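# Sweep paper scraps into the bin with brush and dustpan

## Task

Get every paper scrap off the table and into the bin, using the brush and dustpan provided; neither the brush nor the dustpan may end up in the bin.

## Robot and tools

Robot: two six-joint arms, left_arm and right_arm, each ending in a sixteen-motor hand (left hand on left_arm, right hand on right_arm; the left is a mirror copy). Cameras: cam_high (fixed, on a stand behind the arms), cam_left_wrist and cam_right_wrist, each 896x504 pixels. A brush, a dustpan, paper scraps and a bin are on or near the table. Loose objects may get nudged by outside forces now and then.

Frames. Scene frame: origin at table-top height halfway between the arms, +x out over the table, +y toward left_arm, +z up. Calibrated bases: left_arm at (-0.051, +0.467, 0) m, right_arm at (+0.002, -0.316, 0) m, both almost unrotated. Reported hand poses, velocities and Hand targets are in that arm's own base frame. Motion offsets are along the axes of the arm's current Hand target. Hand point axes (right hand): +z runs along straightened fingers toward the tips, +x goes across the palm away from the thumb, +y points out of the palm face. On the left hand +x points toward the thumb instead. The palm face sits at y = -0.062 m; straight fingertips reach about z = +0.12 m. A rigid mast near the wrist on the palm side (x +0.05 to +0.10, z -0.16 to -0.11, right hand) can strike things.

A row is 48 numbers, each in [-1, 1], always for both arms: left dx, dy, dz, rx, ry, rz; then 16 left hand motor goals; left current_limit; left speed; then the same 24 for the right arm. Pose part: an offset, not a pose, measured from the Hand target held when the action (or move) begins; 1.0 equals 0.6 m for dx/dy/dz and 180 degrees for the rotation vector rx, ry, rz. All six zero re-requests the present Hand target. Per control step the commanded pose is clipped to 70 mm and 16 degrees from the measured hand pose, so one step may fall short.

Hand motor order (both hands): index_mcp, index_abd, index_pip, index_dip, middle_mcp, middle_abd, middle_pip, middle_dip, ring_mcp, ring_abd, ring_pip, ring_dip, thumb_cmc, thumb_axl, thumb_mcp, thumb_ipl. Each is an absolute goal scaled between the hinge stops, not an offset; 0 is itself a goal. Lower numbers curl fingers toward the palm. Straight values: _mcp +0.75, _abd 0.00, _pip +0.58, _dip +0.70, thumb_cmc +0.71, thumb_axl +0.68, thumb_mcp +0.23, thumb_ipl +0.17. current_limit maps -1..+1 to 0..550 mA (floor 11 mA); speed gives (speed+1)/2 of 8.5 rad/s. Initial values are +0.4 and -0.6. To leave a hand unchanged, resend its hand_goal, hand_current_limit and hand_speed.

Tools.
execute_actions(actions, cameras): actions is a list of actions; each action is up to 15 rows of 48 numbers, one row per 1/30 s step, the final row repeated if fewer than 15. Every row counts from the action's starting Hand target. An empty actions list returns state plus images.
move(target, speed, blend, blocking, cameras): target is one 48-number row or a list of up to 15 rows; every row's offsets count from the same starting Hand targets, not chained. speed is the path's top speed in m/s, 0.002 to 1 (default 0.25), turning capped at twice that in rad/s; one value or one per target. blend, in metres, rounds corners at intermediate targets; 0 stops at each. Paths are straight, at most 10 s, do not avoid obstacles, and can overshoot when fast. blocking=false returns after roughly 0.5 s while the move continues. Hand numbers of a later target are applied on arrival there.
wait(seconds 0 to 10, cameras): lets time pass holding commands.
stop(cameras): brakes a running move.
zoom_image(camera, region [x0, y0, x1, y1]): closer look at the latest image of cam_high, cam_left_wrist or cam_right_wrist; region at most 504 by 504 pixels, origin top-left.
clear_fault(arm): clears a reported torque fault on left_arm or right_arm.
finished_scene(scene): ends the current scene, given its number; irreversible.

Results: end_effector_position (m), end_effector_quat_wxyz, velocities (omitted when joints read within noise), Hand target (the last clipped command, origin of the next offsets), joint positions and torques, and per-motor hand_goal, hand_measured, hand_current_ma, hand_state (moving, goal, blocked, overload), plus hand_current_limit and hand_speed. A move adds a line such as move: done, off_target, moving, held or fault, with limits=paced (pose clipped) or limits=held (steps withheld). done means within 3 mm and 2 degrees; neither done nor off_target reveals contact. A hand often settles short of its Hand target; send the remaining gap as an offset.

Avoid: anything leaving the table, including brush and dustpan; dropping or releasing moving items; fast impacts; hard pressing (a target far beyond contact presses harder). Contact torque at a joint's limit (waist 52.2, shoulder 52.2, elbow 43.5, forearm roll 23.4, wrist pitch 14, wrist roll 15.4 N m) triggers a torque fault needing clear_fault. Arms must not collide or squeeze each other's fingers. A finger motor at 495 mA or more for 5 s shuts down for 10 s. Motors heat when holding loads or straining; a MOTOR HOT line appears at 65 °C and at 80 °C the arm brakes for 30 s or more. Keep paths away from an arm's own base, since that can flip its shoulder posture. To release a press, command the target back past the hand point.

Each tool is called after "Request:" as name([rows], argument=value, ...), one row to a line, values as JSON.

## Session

Scene 1 solved. Now scene 2.

Request:
execute_actions(actions=[])

Request:
zoom_image(camera="cam_high", region=[340, 60, 680, 440])

Scene clock: 0.00 s.
left_arm: end_effector_position=(+0.2534, -0.1158, +0.3935) hand_goal=(+0.754, +0.000, +0.576, +0.696, +0.754, +0.000, +0.576, +0.696, +0.754, +0.000, +0.576, +0.696, +0.714, +0.678, +0.226, +0.168) hand_measured=(+0.754, +0.000, +0.576, +0.696, +0.754, +0.000, +0.576, +0.696, +0.754, +0.000, +0.576, +0.696, +0.714, +0.678, +0.226, +0.168) hand_current_ma=(+0, +0, +0, +0, +0, +0, +0, +0, +0, +0, +0, +0, +0, +0, +0, +0) hand_state=(goal, goal, goal, goal, goal, goal, goal, goal, goal, goal, goal, goal, goal, goal, goal, goal) hand_current_limit=0.40 hand_speed=-0.60 end_effector_quat_wxyz=(-0.352, -0.540, -0.403, +0.650) | right_arm: end_effector_position=(+0.5257, +0.3236, +0.3251) hand_goal=(+0.754, +0.000, +0.576, +0.696, +0.754, +0.000, +0.576, +0.696, +0.754, +0.000, +0.576, +0.696, +0.714, +0.678, +0.226, +0.168) hand_measured=(+0.754, +0.000, +0.576, +0.696, +0.754, +0.000, +0.576, +0.696, +0.754, +0.000, +0.576, +0.696, +0.714, +0.678, +0.226, +0.168) hand_current_ma=(+0, +0, +0, +0, +0, +0, +0, +0, +0, +0, +0, +0, +0, +0, +0, +0) hand_state=(goal, goal, goal, goal, goal, goal, goal, goal, goal, goal, goal, goal, goal, goal, goal, goal) hand_current_limit=0.40 hand_speed=-0.60 end_effector_quat_wxyz=(-0.113, +0.745, -0.426, +0.501)
Joint positions: left_arm=[0.413 -0.021 -0.38 -0.781 -1.927 2.745] | right_arm=[0.82 -0.46 -1.185 -1.541 -0.916 -0.109]
Joint velocities: within noise
Joint torques (N m): no reading
Hand target: left_arm +0.2534, -0.1158, +0.3935; -0.352, -0.540, -0.403, +0.650 | right_arm +0.5257, +0.3236, +0.3251; -0.113, +0.745, -0.426, +0.501

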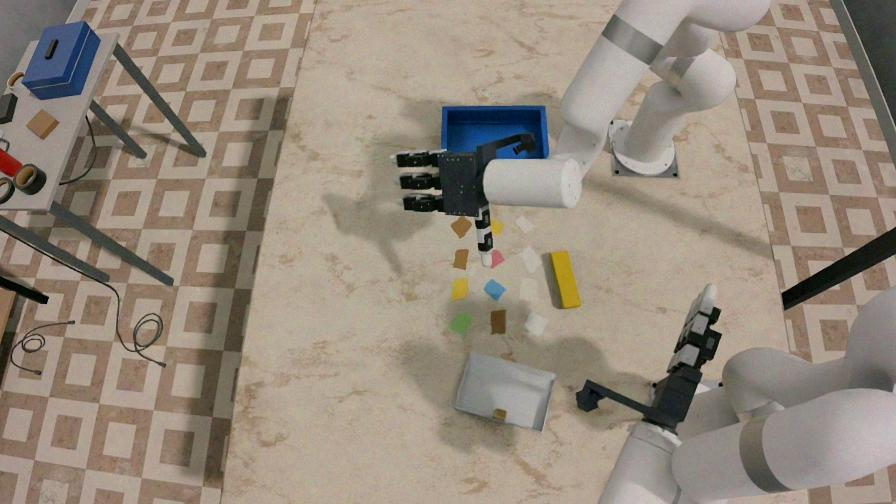

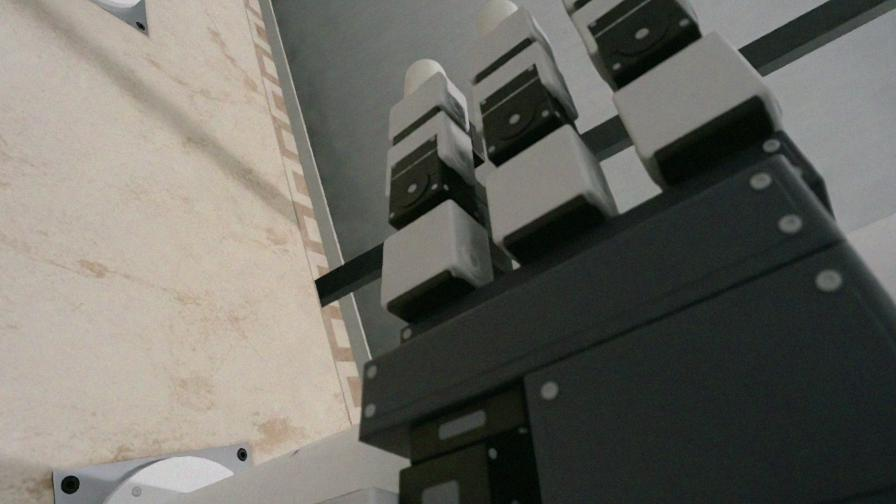

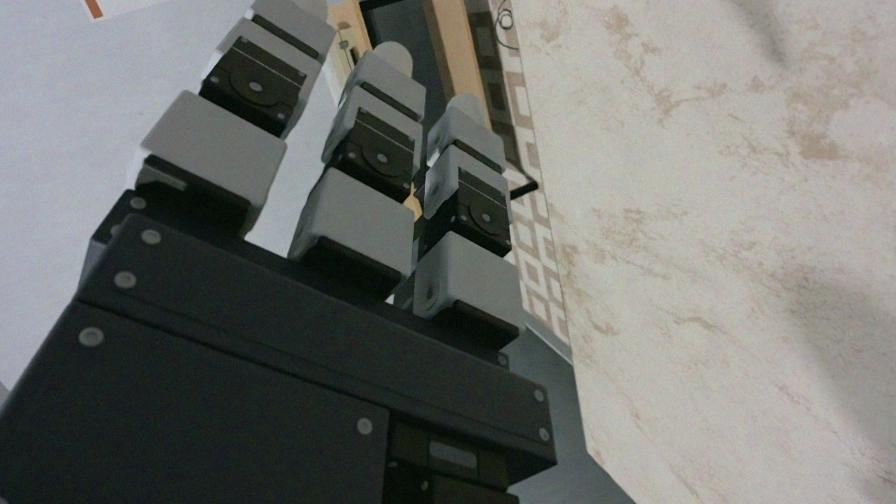

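Scaled by 1.326 from the camera's 896x504 image, which has a finer 1280x720 frame.

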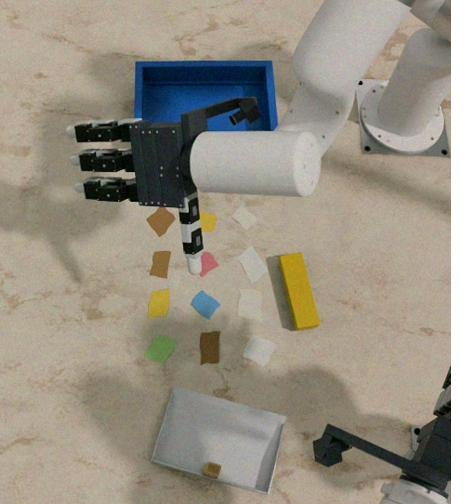

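Request:
move(target=[0.2203,0.3217,-0.2792,-0.0902,-0.0557,-0.4461,-0.274,-0.03,0.576,0.696,-0.274,0.18,0.576,0.696,-0.274,0,0.576,0.696,-0.6,0.678,0.226,0.384,0.4,-0.7,0.2587,0.2895,-0.027,-0.0788,-0.3493,-0.297,0.754,0,0.576,0.696,0.754,0,0.576,0.696,0.754,0,0.576,0.696,0.714,0.678,0.226,0.168,0.4,-0.6], cameras=["all"])

Request:
zoom_image(camera="cam_high", region=[400, 60, 620, 280])

Request:
zoom_image(camera="cam_high", region=[420, 300, 600, 480])

Scene clock: 7.80 s.
left_arm: end_effector_position=(+0.4732, -0.0497, +0.2199) hand_goal=(-0.274, -0.030, +0.576, +0.696, -0.274, +0.180, +0.576, +0.696, -0.274, +0.000, +0.576, +0.696, -0.600, +0.678, +0.226, +0.384) hand_measured=(-0.274, -0.018, +0.576, +0.696, -0.276, +0.172, +0.576, +0.696, -0.276, +0.002, +0.576, +0.696, -0.598, +0.678, +0.226, +0.382) hand_current_ma=(+0, +15, +0, +0, -3, -9, +0, +0, -1, +1, +0, +0, +3, -1, +0, -3) hand_state=(goal, goal, goal, goal, goal, goal, goal, goal, goal, goal, goal, goal, goal, goal, goal, goal) hand_current_limit=0.40 hand_speed=-0.70 end_effector_quat_wxyz=(-0.050, +0.049, +0.706, -0.705) | right_arm: end_effector_position=(+0.4426, +0.1054, +0.3302) hand_goal=(+0.754, +0.000, +0.576, +0.696, +0.754, +0.000, +0.576, +0.696, +0.754, +0.000, +0.576, +0.696, +0.714, +0.678, +0.226, +0.168) hand_measured=(+0.750, +0.000, +0.576, +0.696, +0.750, +0.000, +0.576, +0.696, +0.750, +0.000, +0.576, +0.696, +0.712, +0.678, +0.224, +0.168) hand_current_ma=(-8, +0, +1, +0, -8, +0, +1, +0, -7, +0, +1, +0, -4, -1, -5, +0) hand_state=(goal, goal, goal, goal, goal, goal, goal, goal, goal, goal, goal, goal, goal, goal, goal, goal) hand_current_limit=0.40 hand_speed=-0.60 end_effector_quat_wxyz=(+0.000, +1.000, +0.000, +0.000)
Joint positions: left_arm=[0.303 -0.74 -1.095 -1.151 -1.72 1.245] | right_arm=[0.389 -0.243 -1.035 -0.001 -0.792 -2.754]
Joint torques (N m): left_arm=[-7.21 26.6 -16.06 -2.52 1.21 -0.87] | right_arm=[-17.23 10.15 -19.24 3.97 -3.09 -1.69]
Hand target: left_arm +0.4732, -0.0497, +0.2199; -0.050, +0.049, +0.706, -0.705 | right_arm +0.4426, +0.1054, +0.3302; +0.000, +1.000, +0.000, +0.000
Off the commanded pose: left_arm 0.000 m, 0 deg | right_arm 0.000 m, 0 deg.
move: done

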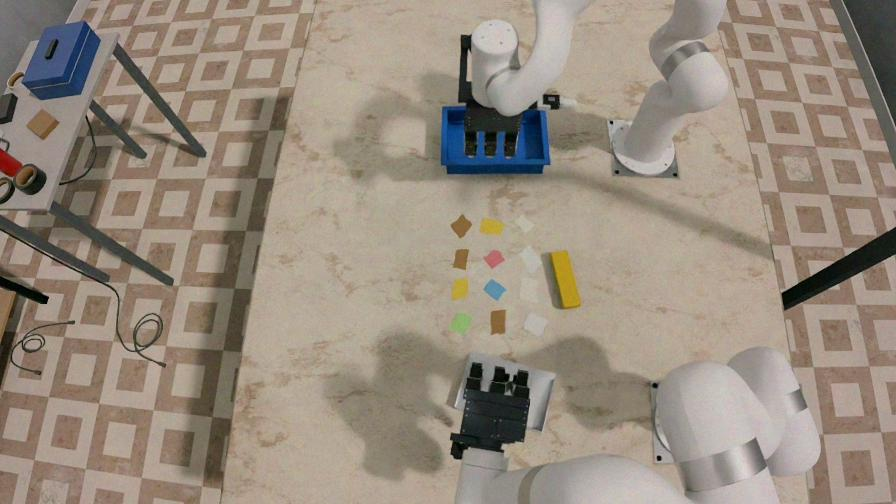

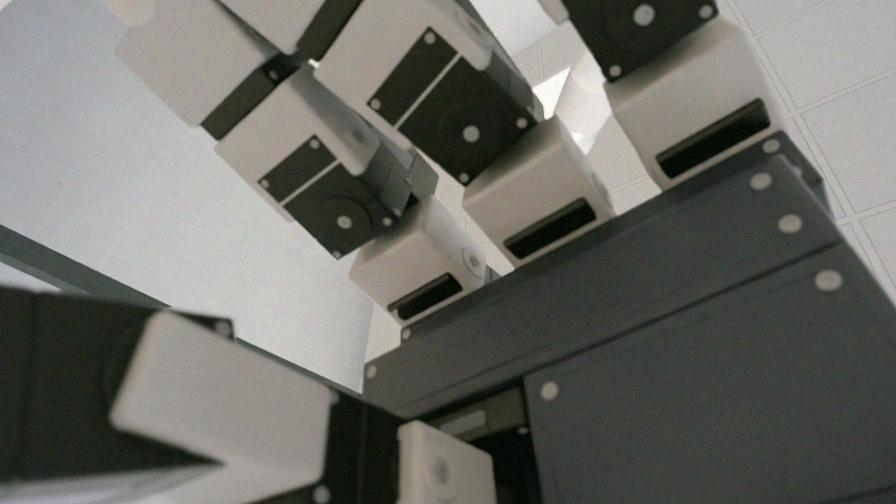

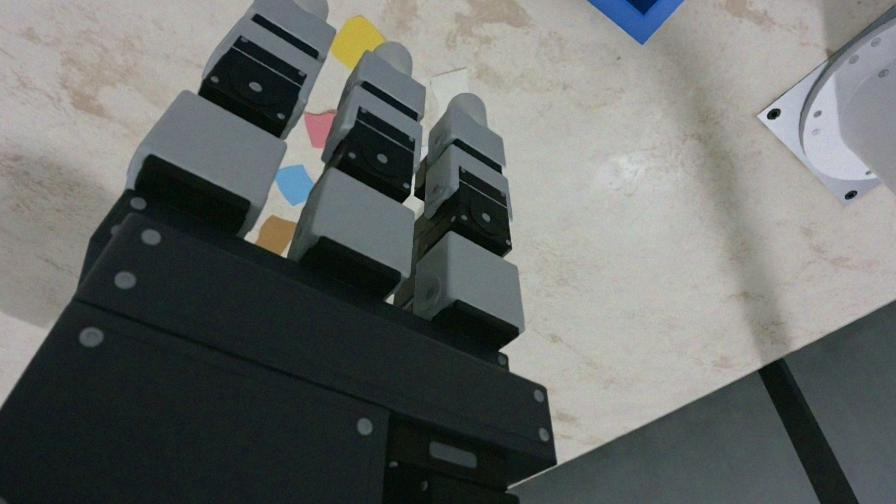

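Scaled by 2.291 from the camera's 896x504 image, which has a finer 1280x720 frame.

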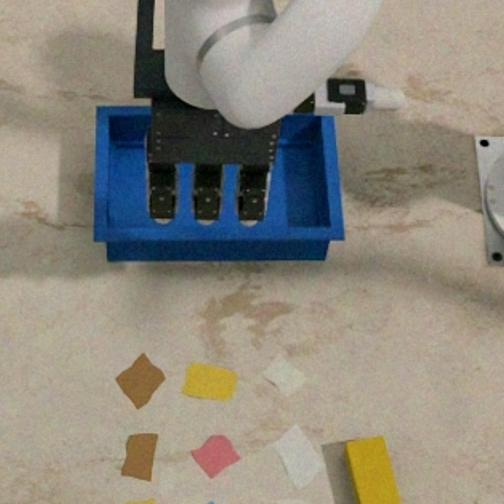

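Scaled by 2.800 from the camera's 896x504 image, which has a finer 1280x720 frame.

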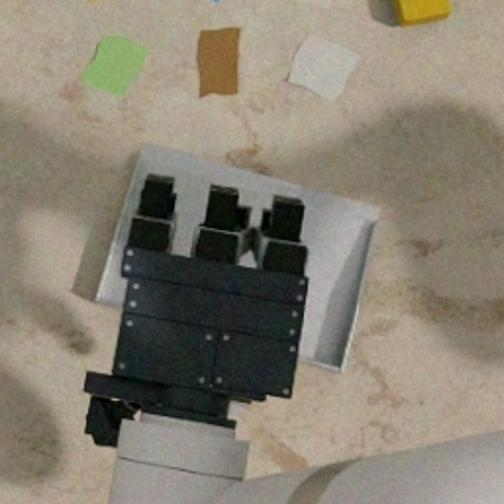

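Request:
execute_actions(actions=[])

Scene clock: 9.53 s.
left_arm: end_effector_position=(+0.4732, -0.0497, +0.2199) hand_goal=(-0.274, -0.030, +0.576, +0.696, -0.274, +0.180, +0.576, +0.696, -0.274, +0.000, +0.576, +0.696, -0.600, +0.678, +0.226, +0.384) hand_measured=(-0.274, -0.018, +0.576, +0.696, -0.276, +0.172, +0.576, +0.696, -0.276, +0.002, +0.576, +0.696, -0.598, +0.678, +0.226, +0.382) hand_current_ma=(+0, +15, +0, +0, -3, -9, +0, +0, -1, +1, +0, +0, +3, -1, +0, -3) hand_state=(goal, goal, goal, goal, goal, goal, goal, goal, goal, goal, goal, goal, goal, goal, goal, goal) hand_current_limit=0.40 hand_speed=-0.70 end_effector_quat_wxyz=(-0.050, +0.049, +0.706, -0.705) | right_arm: end_effector_position=(+0.4426, +0.1054, +0.3302) hand_goal=(+0.754, +0.000, +0.576, +0.696, +0.754, +0.000, +0.576, +0.696, +0.754, +0.000, +0.576, +0.696, +0.714, +0.678, +0.226, +0.168) hand_measured=(+0.750, +0.000, +0.576, +0.696, +0.750, +0.000, +0.576, +0.696, +0.750, +0.000, +0.576, +0.696, +0.712, +0.678, +0.224, +0.168) hand_current_ma=(-8, +0, +1, +0, -8, +0, +1, +0, -7, +0, +1, +0, -4, -1, -5, +0) hand_state=(goal, goal, goal, goal, goal, goal, goal, goal, goal, goal, goal, goal, goal, goal, goal, goal) hand_current_limit=0.40 hand_speed=-0.60 end_effector_quat_wxyz=(+0.000, +1.000, +0.000, +0.000)
Joint positions: left_arm=[0.303 -0.74 -1.095 -1.151 -1.72 1.245] | right_arm=[0.389 -0.243 -1.035 0 -0.792 -2.754]
Joint velocities: within noise
Joint torques (N m): left_arm=[-7.22 27 -16.69 -2.74 1.18 -0.87] | right_arm=[-18.41 11.76 -18.55 3.5 -3.17 -1.43]
Hand target: left_arm +0.4732, -0.0497, +0.2199; -0.050, +0.049, +0.706, -0.705 | right_arm +0.4426, +0.1054, +0.3302; +0.000, +1.000, +0.000, +0.000
Off the commanded pose: left_arm 0.000 m, 0 deg | right_arm 0.000 m, 0 deg.

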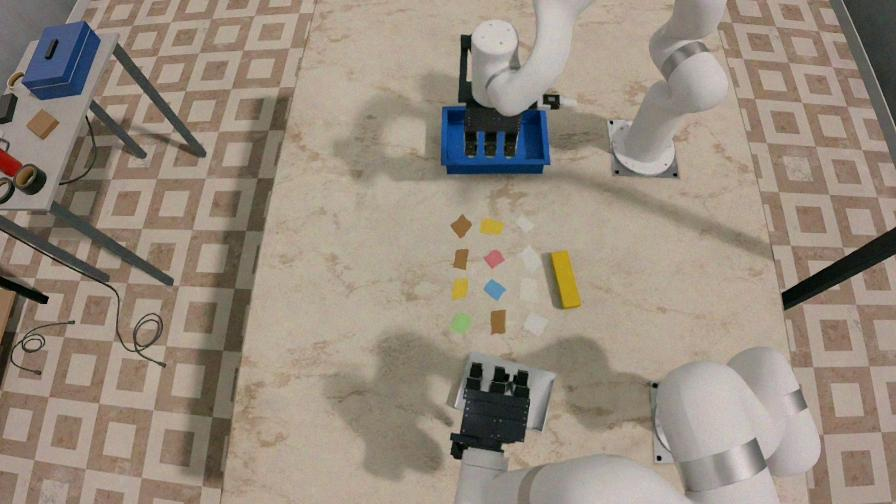

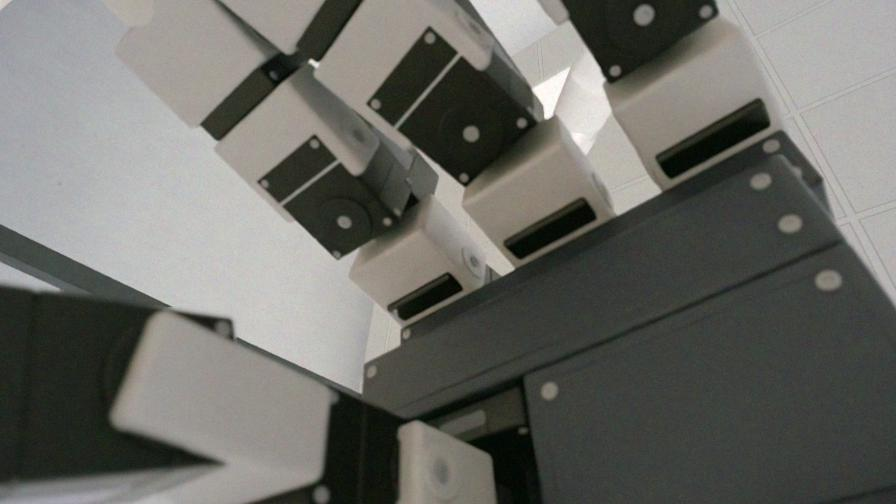

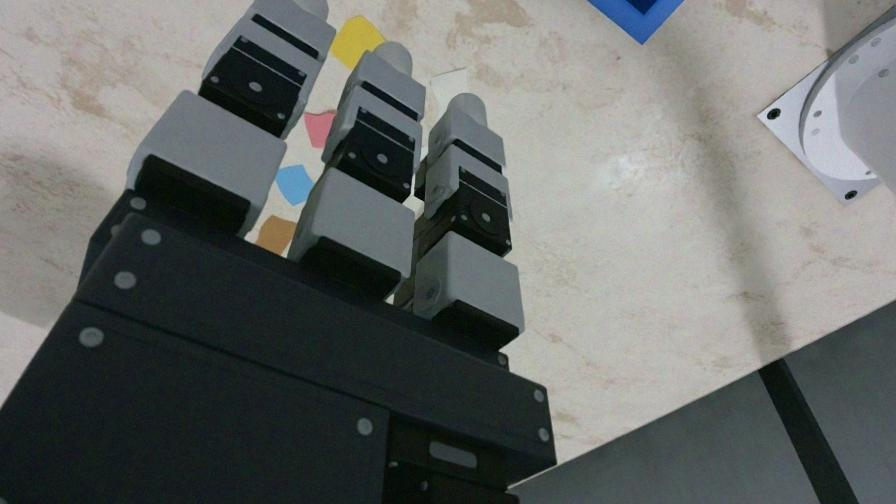

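Request:
move(target=[0,0.125,0,0,0,0,-0.274,-0.03,0.576,0.696,-0.274,0.18,0.576,0.696,-0.274,0,0.576,0.696,-0.6,0.678,0.226,0.384,0.4,-0.7,0,0,0.268,0,0,0,0.754,0,0.576,0.696,0.754,0,0.576,0.696,0.754,0,0.576,0.696,0.714,0.678,0.226,0.168,0.6,-0.6], speed=0.12, cameras=["all"])

Scene clock: 12.03 s.
left_arm: end_effector_position=(+0.4730, -0.0496, +0.1449) hand_goal=(-0.274, -0.030, +0.576, +0.696, -0.274, +0.180, +0.576, +0.696, -0.274, +0.000, +0.576, +0.696, -0.600, +0.678, +0.226, +0.384) hand_measured=(-0.274, -0.018, +0.576, +0.696, -0.276, +0.172, +0.576, +0.696, -0.276, +0.002, +0.576, +0.696, -0.598, +0.678, +0.226, +0.382) hand_current_ma=(+0, +15, +0, +0, -3, -9, +0, +0, -1, +1, +0, +0, +3, -1, +0, -3) hand_state=(goal, goal, goal, goal, goal, goal, goal, goal, goal, goal, goal, goal, goal, goal, goal, goal) hand_current_limit=0.40 hand_speed=-0.70 end_effector_quat_wxyz=(-0.050, +0.049, +0.706, -0.705) | right_arm: end_effector_position=(+0.4426, +0.1054, +0.1694) hand_goal=(+0.754, +0.000, +0.576, +0.696, +0.754, +0.000, +0.576, +0.696, +0.754, +0.000, +0.576, +0.696, +0.714, +0.678, +0.226, +0.168) hand_measured=(+0.750, +0.000, +0.576, +0.696, +0.750, +0.000, +0.576, +0.696, +0.750, +0.000, +0.576, +0.696, +0.712, +0.678, +0.224, +0.168) hand_current_ma=(-8, +0, +1, +0, -8, +0, +1, +0, -7, +0, +1, +0, -4, -1, -6, +0) hand_state=(goal, goal, goal, goal, goal, goal, goal, goal, goal, goal, goal, goal, goal, goal, goal, goal) hand_current_limit=0.60 hand_speed=-0.60 end_effector_quat_wxyz=(+0.000, +1.000, +0.001, +0.000)
Joint positions: left_arm=[0.304 -0.895 -1.136 -1.138 -1.673 1.351] | right_arm=[0.389 -0.488 -0.936 -0.001 -0.447 -2.753]
Joint torques (N m): left_arm=[5.58 28.94 -14.79 2.78 1.23 0.85] | right_arm=[-17.52 14.36 -16.54 -3.69 2.86 1.73]
Hand target: left_arm +0.4730, -0.0496, +0.1449; -0.050, +0.049, +0.706, -0.705 | right_arm +0.4427, +0.1054, +0.1694; +0.000, +1.000, +0.000, +0.000
Off the commanded pose: left_arm 0.000 m, 0 deg | right_arm 0.000 m, 0 deg.
move: done

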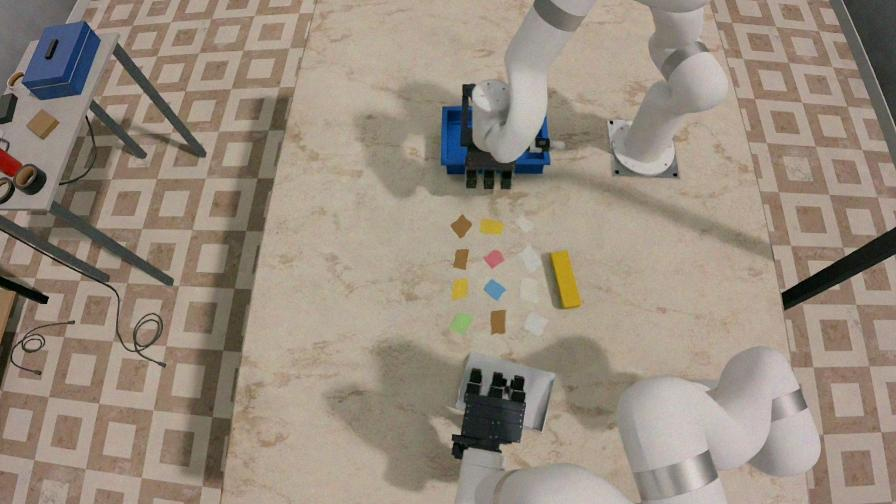

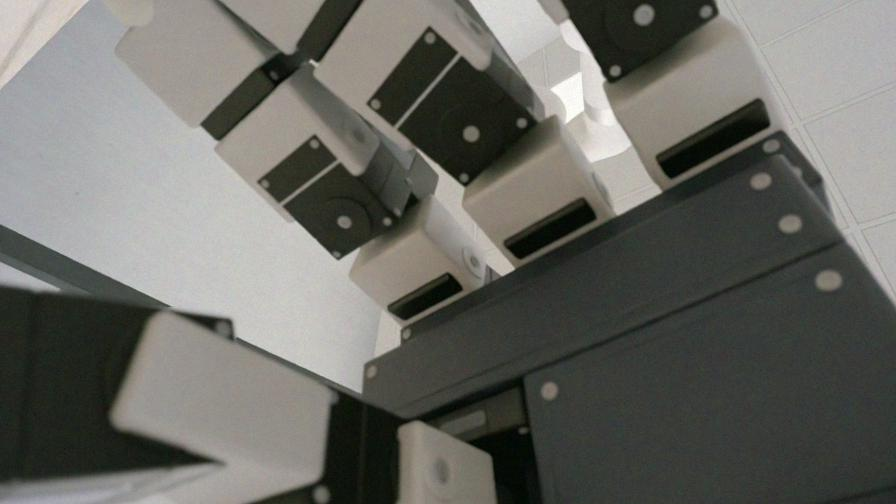

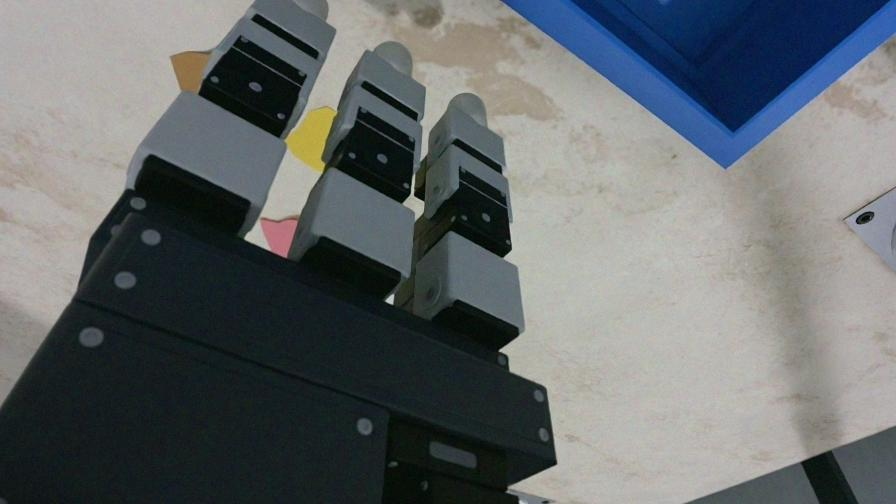

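Request:
zoom_image(camera="cam_high", region=[430, 340, 570, 470])

Request:
zoom_image(camera="cam_high", region=[430, 70, 600, 210])

Scaled by 3.600 from the camera's 896x504 image, which has a finer 1280x720 frame.

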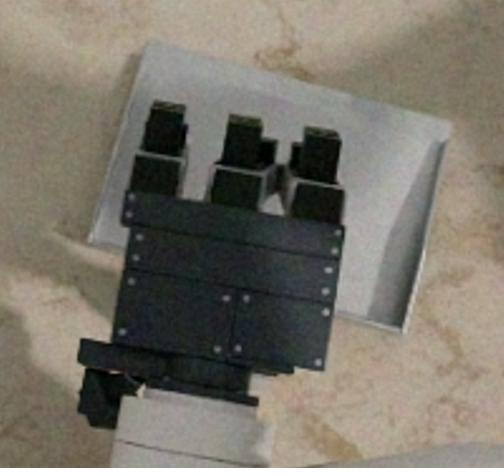

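Scaled by 2.965 from the camera's 896x504 image, which has a finer 1280x720 frame.

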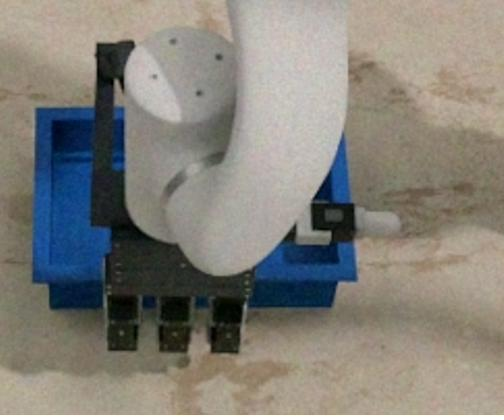

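Request:
move(target=[0,0.0417,0,0,0,0,-0.274,-0.03,0.576,0.696,-0.274,0.18,0.576,0.696,-0.274,0,0.576,0.696,-0.6,0.678,0.226,0.384,0.4,-0.7,0,0.238,0,0,0,0,0.754,0,0.576,0.696,0.754,0,0.576,0.696,0.754,0,0.576,0.696,0.714,0.678,0.226,0.168,0.6,-0.6], speed=0.06, cameras=["all"])

Request:
zoom_image(camera="cam_high", region=[430, 340, 570, 470])

Request:
zoom_image(camera="cam_high", region=[430, 40, 600, 210])

Scene clock: 17.50 s.
left_arm: end_effector_position=(+0.4730, -0.0496, +0.1199) hand_goal=(-0.274, -0.030, +0.576, +0.696, -0.274, +0.180, +0.576, +0.696, -0.274, +0.000, +0.576, +0.696, -0.600, +0.678, +0.226, +0.384) hand_measured=(-0.274, -0.018, +0.576, +0.696, -0.276, +0.172, +0.576, +0.696, -0.276, +0.002, +0.576, +0.696, -0.598, +0.678, +0.226, +0.382) hand_current_ma=(+0, +15, +0, +0, -3, -9, +0, +0, -1, +1, +0, +0, +3, -1, +0, -3) hand_state=(goal, goal, goal, goal, goal, goal, goal, goal, goal, goal, goal, goal, goal, goal, goal, goal) hand_current_limit=0.40 hand_speed=-0.70 end_effector_quat_wxyz=(-0.050, +0.049, +0.706, -0.705) | right_arm: end_effector_position=(+0.4429, -0.0374, +0.1694) hand_goal=(+0.754, +0.000, +0.576, +0.696, +0.754, +0.000, +0.576, +0.696, +0.754, +0.000, +0.576, +0.696, +0.714, +0.678, +0.226, +0.168) hand_measured=(+0.756, +0.000, +0.576, +0.696, +0.758, +0.000, +0.578, +0.696, +0.760, +0.000, +0.580, +0.696, +0.712, +0.678, +0.224, +0.168) hand_current_ma=(+5, +0, +1, +0, +9, +0, +2, +0, +11, +0, +7, +0, -3, -1, -6, +0) hand_state=(goal, goal, goal, goal, goal, goal, goal, goal, goal, goal, goal, goal, goal, goal, goal, goal) hand_current_limit=0.60 hand_speed=-0.60 end_effector_quat_wxyz=(+0.000, +1.000, +0.001, +0.000)
Joint positions: left_arm=[0.304 -0.95 -1.157 -1.135 -1.659 1.381] | right_arm=[0.102 -0.422 -0.834 0 -0.411 -3.04]
Joint torques (N m): left_arm=[8.3 31.06 -14.75 2.41 1.23 0.76] | right_arm=[-16.33 36.76 -7.04 2.89 2.66 -1.53]
Hand target: left_arm +0.4730, -0.0496, +0.1198; -0.050, +0.049, +0.706, -0.705 | right_arm +0.4429, -0.0374, +0.1694; +0.000, +1.000, +0.000, +0.000
Off the commanded pose: left_arm 0.000 m, 0 deg | right_arm 0.000 m, 0 deg.
move: done

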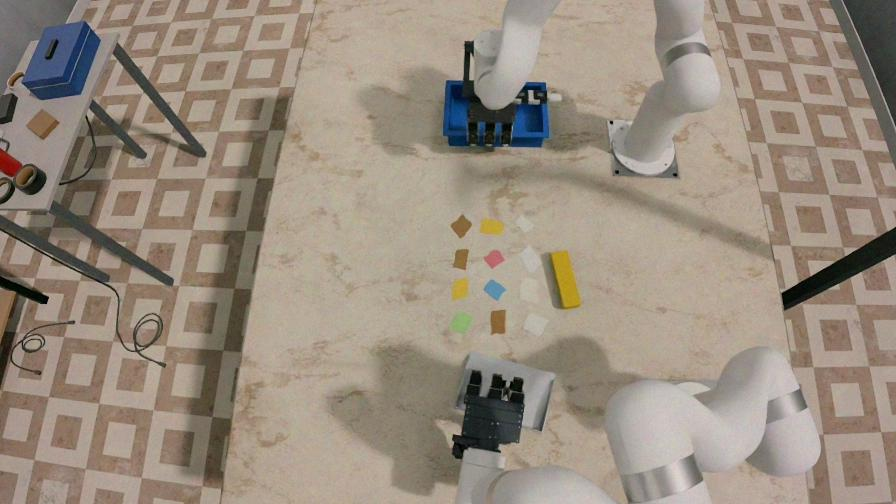

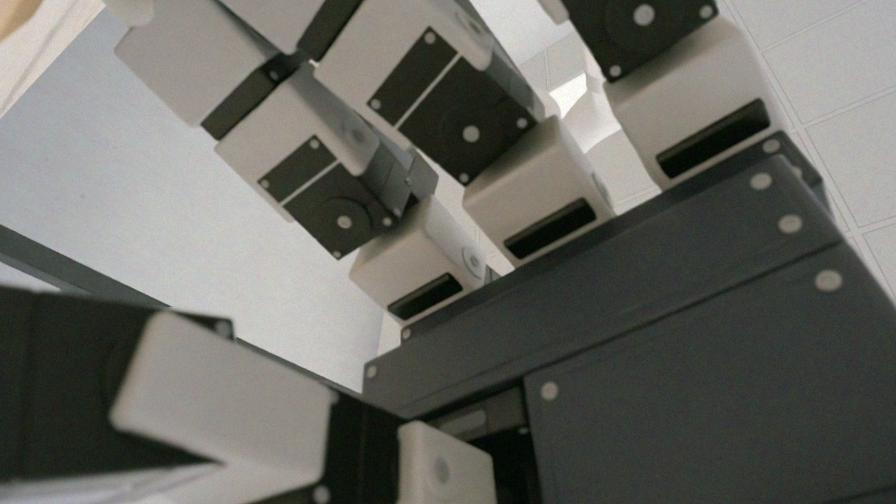

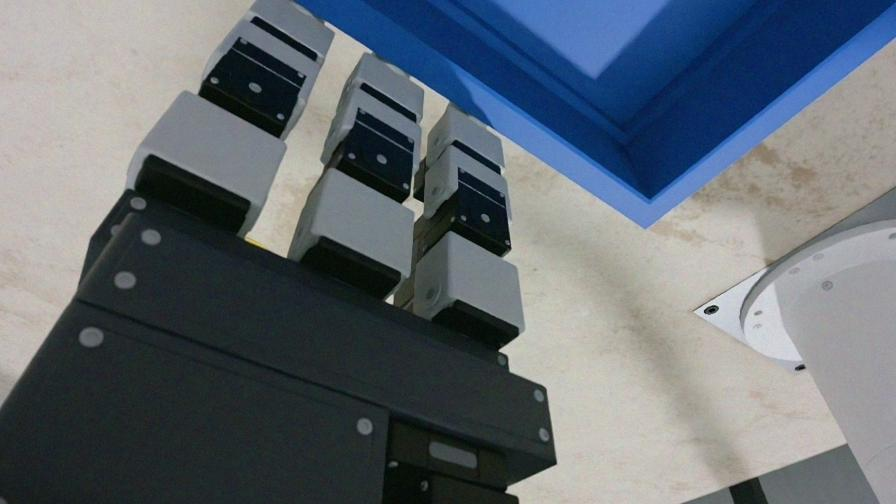

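Scaled by 3.600 from the camera's 896x504 image, which has a finer 1280x720 frame.

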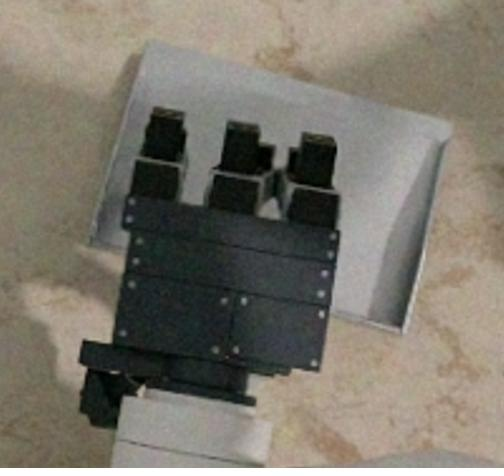

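Scaled by 2.965 from the camera's 896x504 image, which has a finer 1280x720 frame.

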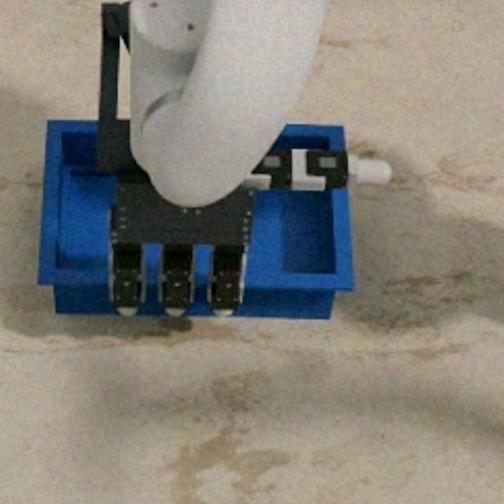

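Request:
zoom_image(camera="cam_left_wrist", region=[0, 0, 504, 504])

Scaled by 1.000.

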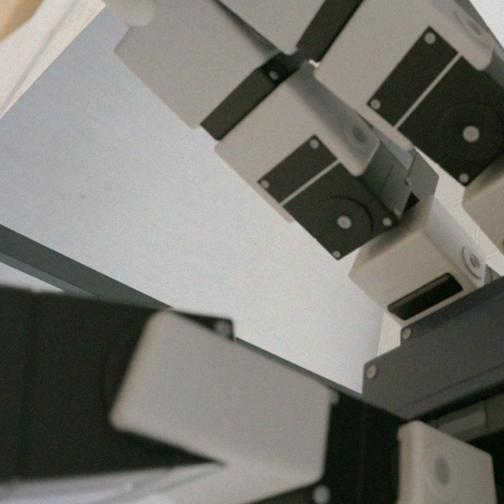

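Request:
move([
  [-0.02,0,0,0,0,0,-0.274,-0.03,0.576,0.696,-0.274,0.18,0.576,0.696,-0.274,0,0.576,0.696,-0.6,0.678,0.226,0.384,0.4,-0.7,0,-0.05,0,0,0,0,0.754,0,0.576,0.696,0.754,0,0.576,0.696,0.754,0,0.576,0.696,0.714,0.678,0.226,0.168,0.6,-0.6],
  [-0.02,0.0333,0,0,0,0,-0.274,-0.03,0.576,0.696,-0.274,0.18,0.576,0.696,-0.274,0,0.576,0.696,-0.6,0.678,0.226,0.384,0.4,-0.7,0,-0.05,-0.1,0,0,0,0.754,0,0.576,0.696,0.754,0,0.576,0.696,0.754,0,0.576,0.696,0.714,0.678,0.226,0.168,0.4,-0.6],
], speed=0.06, cameras=["all"])

Request:
zoom_image(camera="cam_high", region=[430, 340, 570, 470])

Scene clock: 22.90 s.
left_arm: end_effector_position=(+0.4848, -0.0513, +0.0998) hand_goal=(-0.274, -0.030, +0.576, +0.696, -0.274, +0.180, +0.576, +0.696, -0.274, +0.000, +0.576, +0.696, -0.600, +0.678, +0.226, +0.384) hand_measured=(-0.274, -0.018, +0.576, +0.696, -0.276, +0.172, +0.576, +0.696, -0.276, +0.002, +0.576, +0.696, -0.598, +0.678, +0.226, +0.382) hand_current_ma=(+0, +15, +0, +0, -3, -9, +0, +0, -1, +1, +0, +0, +3, -1, +0, -3) hand_state=(goal, goal, goal, goal, goal, goal, goal, goal, goal, goal, goal, goal, goal, goal, goal, goal) hand_current_limit=0.40 hand_speed=-0.70 end_effector_quat_wxyz=(-0.050, +0.049, +0.706, -0.705) | right_arm: end_effector_position=(+0.4428, -0.0074, +0.2294) hand_goal=(+0.754, +0.000, +0.576, +0.696, +0.754, +0.000, +0.576, +0.696, +0.754, +0.000, +0.576, +0.696, +0.714, +0.678, +0.226, +0.168) hand_measured=(+0.756, +0.000, +0.576, +0.696, +0.756, +0.000, +0.578, +0.696, +0.756, +0.000, +0.578, +0.696, +0.712, +0.678, +0.224, +0.168) hand_current_ma=(+2, +0, +1, +0, +2, +0, +2, +0, +2, +0, +3, +0, -3, -1, -6, +0) hand_state=(goal, goal, goal, goal, goal, goal, goal, goal, goal, goal, goal, goal, goal, goal, goal, goal) hand_current_limit=0.40 hand_speed=-0.60 end_effector_quat_wxyz=(+0.000, +1.000, +0.000, +0.000)
Joint positions: left_arm=[0.295 -1.008 -1.211 -1.143 -1.655 1.385] | right_arm=[0.165 -0.317 -0.865 0 -0.548 -2.977]
Joint torques (N m): left_arm=[1.03 31.56 -14.71 2.32 1.19 0.84] | right_arm=[15.86 35.25 -17.42 1.89 -3.12 -0.34]
Hand target: left_arm +0.4848, -0.0513, +0.0998; -0.050, +0.049, +0.706, -0.705 | right_arm +0.4428, -0.0074, +0.2294; +0.000, +1.000, +0.000, +0.000
Off the commanded pose: left_arm 0.000 m, 0 deg | right_arm 0.000 m, 0 deg.
move: done

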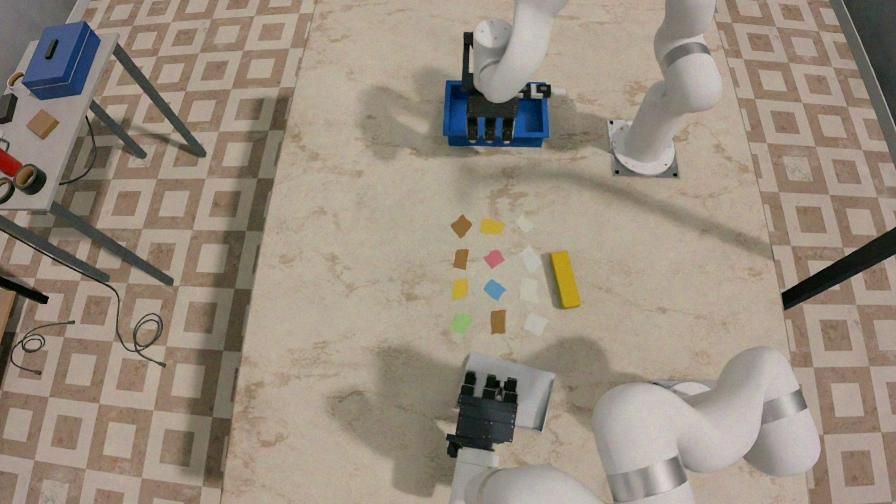

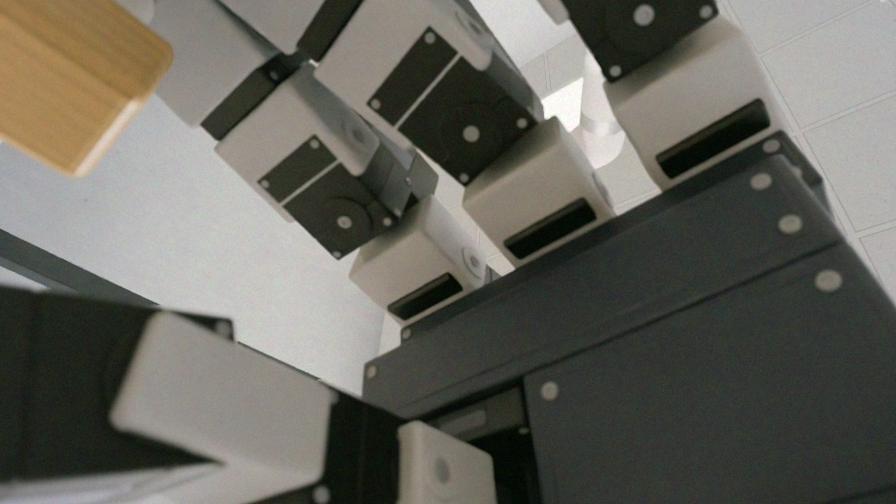

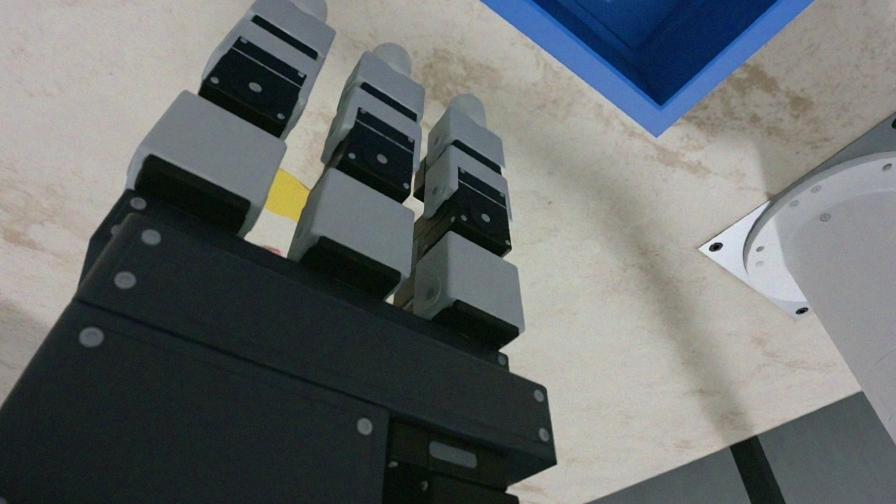

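Scaled by 3.600 from the camera's 896x504 image, which has a finer 1280x720 frame.

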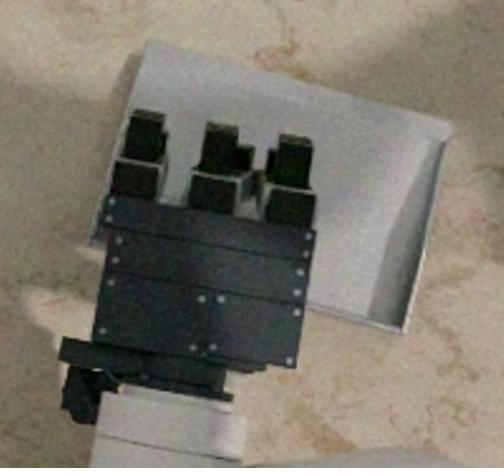

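Request:
move(target=[-0.0067,0.0347,0,0,0,0,-0.274,-0.03,0.576,0.696,-0.274,0.18,0.576,0.696,-0.274,0,0.576,0.696,-0.6,0.678,0.226,0.384,0.4,-0.7,0,0,-0.1,0,0,0,0.754,0,0.576,0.696,0.754,0,0.576,0.696,0.754,0,0.576,0.696,0.714,0.678,0.226,0.168,0.4,-0.6], speed=0.06, cameras=["all"])

Request:
zoom_image(camera="cam_high", region=[430, 340, 570, 470])

Scene clock: 24.90 s.
left_arm: end_effector_position=(+0.4888, -0.0518, +0.0790) hand_goal=(-0.274, -0.030, +0.576, +0.696, -0.274, +0.180, +0.576, +0.696, -0.274, +0.000, +0.576, +0.696, -0.600, +0.678, +0.226, +0.384) hand_measured=(-0.274, -0.018, +0.576, +0.696, -0.276, +0.172, +0.576, +0.696, -0.276, +0.002, +0.576, +0.696, -0.598, +0.678, +0.226, +0.382) hand_current_ma=(+0, +15, +0, +0, -3, -9, +0, +0, -1, +1, +0, +0, +3, -1, +0, -3) hand_state=(goal, goal, goal, goal, goal, goal, goal, goal, goal, goal, goal, goal, goal, goal, goal, goal) hand_current_limit=0.40 hand_speed=-0.70 end_effector_quat_wxyz=(-0.050, +0.049, +0.706, -0.705) | right_arm: end_effector_position=(+0.4427, -0.0074, +0.2894) hand_goal=(+0.754, +0.000, +0.576, +0.696, +0.754, +0.000, +0.576, +0.696, +0.754, +0.000, +0.576, +0.696, +0.714, +0.678, +0.226, +0.168) hand_measured=(+0.756, +0.000, +0.576, +0.696, +0.756, +0.000, +0.578, +0.696, +0.756, +0.000, +0.578, +0.696, +0.712, +0.678, +0.224, +0.168) hand_current_ma=(+2, +0, +1, +0, +2, +0, +2, +0, +2, +0, +3, +0, -3, -1, -6, +0) hand_state=(goal, goal, goal, goal, goal, goal, goal, goal, goal, goal, goal, goal, goal, goal, goal, goal) hand_current_limit=0.40 hand_speed=-0.60 end_effector_quat_wxyz=(+0.000, +1.000, +0.000, +0.000)
Joint positions: left_arm=[0.292 -1.059 -1.245 -1.145 -1.648 1.4] | right_arm=[0.165 -0.222 -0.907 0 -0.684 -2.977]
Joint torques (N m): left_arm=[-4.97 33.94 -14.25 -2.71 1.07 0.72] | right_arm=[16.83 33.23 -18.76 2.19 -3.14 -1.73]
Hand target: left_arm +0.4888, -0.0518, +0.0790; -0.050, +0.049, +0.706, -0.705 | right_arm +0.4427, -0.0074, +0.2894; +0.000, +1.000, +0.000, +0.000
Off the commanded pose: left_arm 0.000 m, 0 deg | right_arm 0.000 m, 0 deg.
move: done

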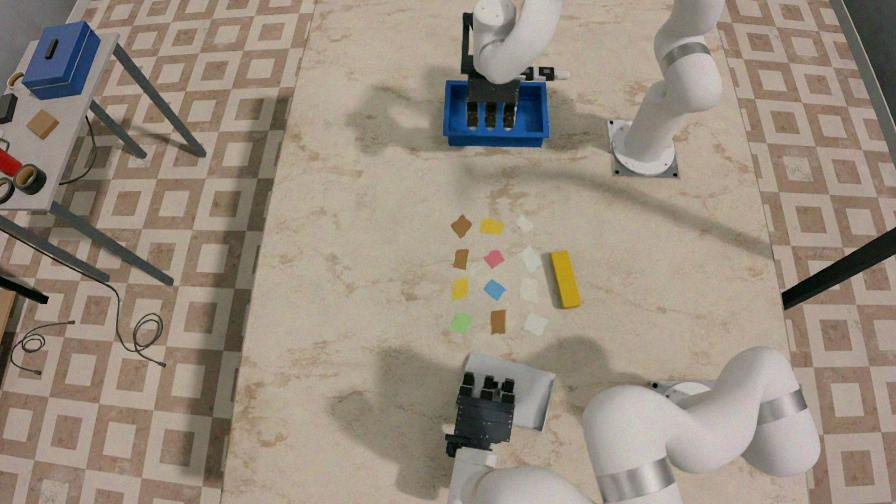

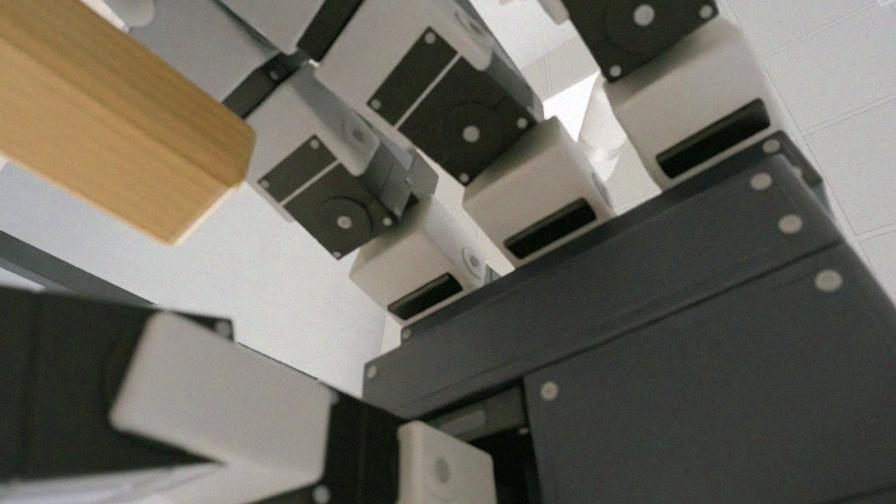

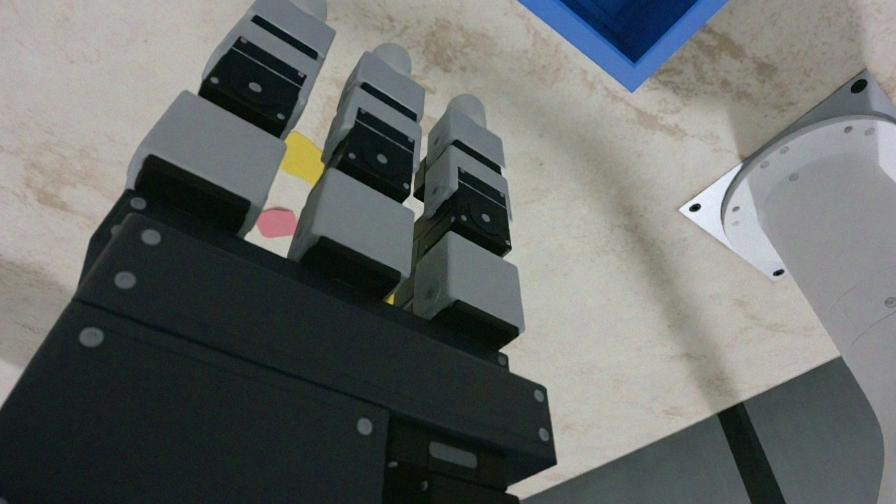

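Scaled by 3.600 from the camera's 896x504 image, which has a finer 1280x720 frame.

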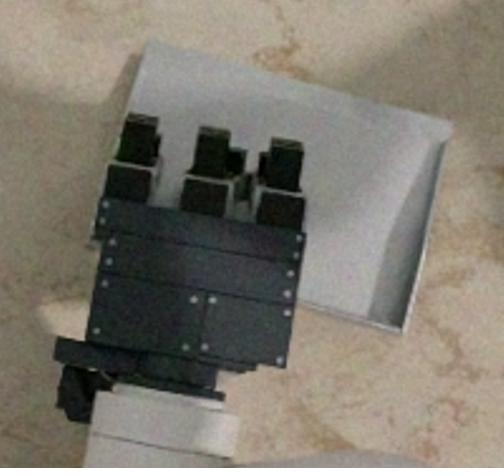

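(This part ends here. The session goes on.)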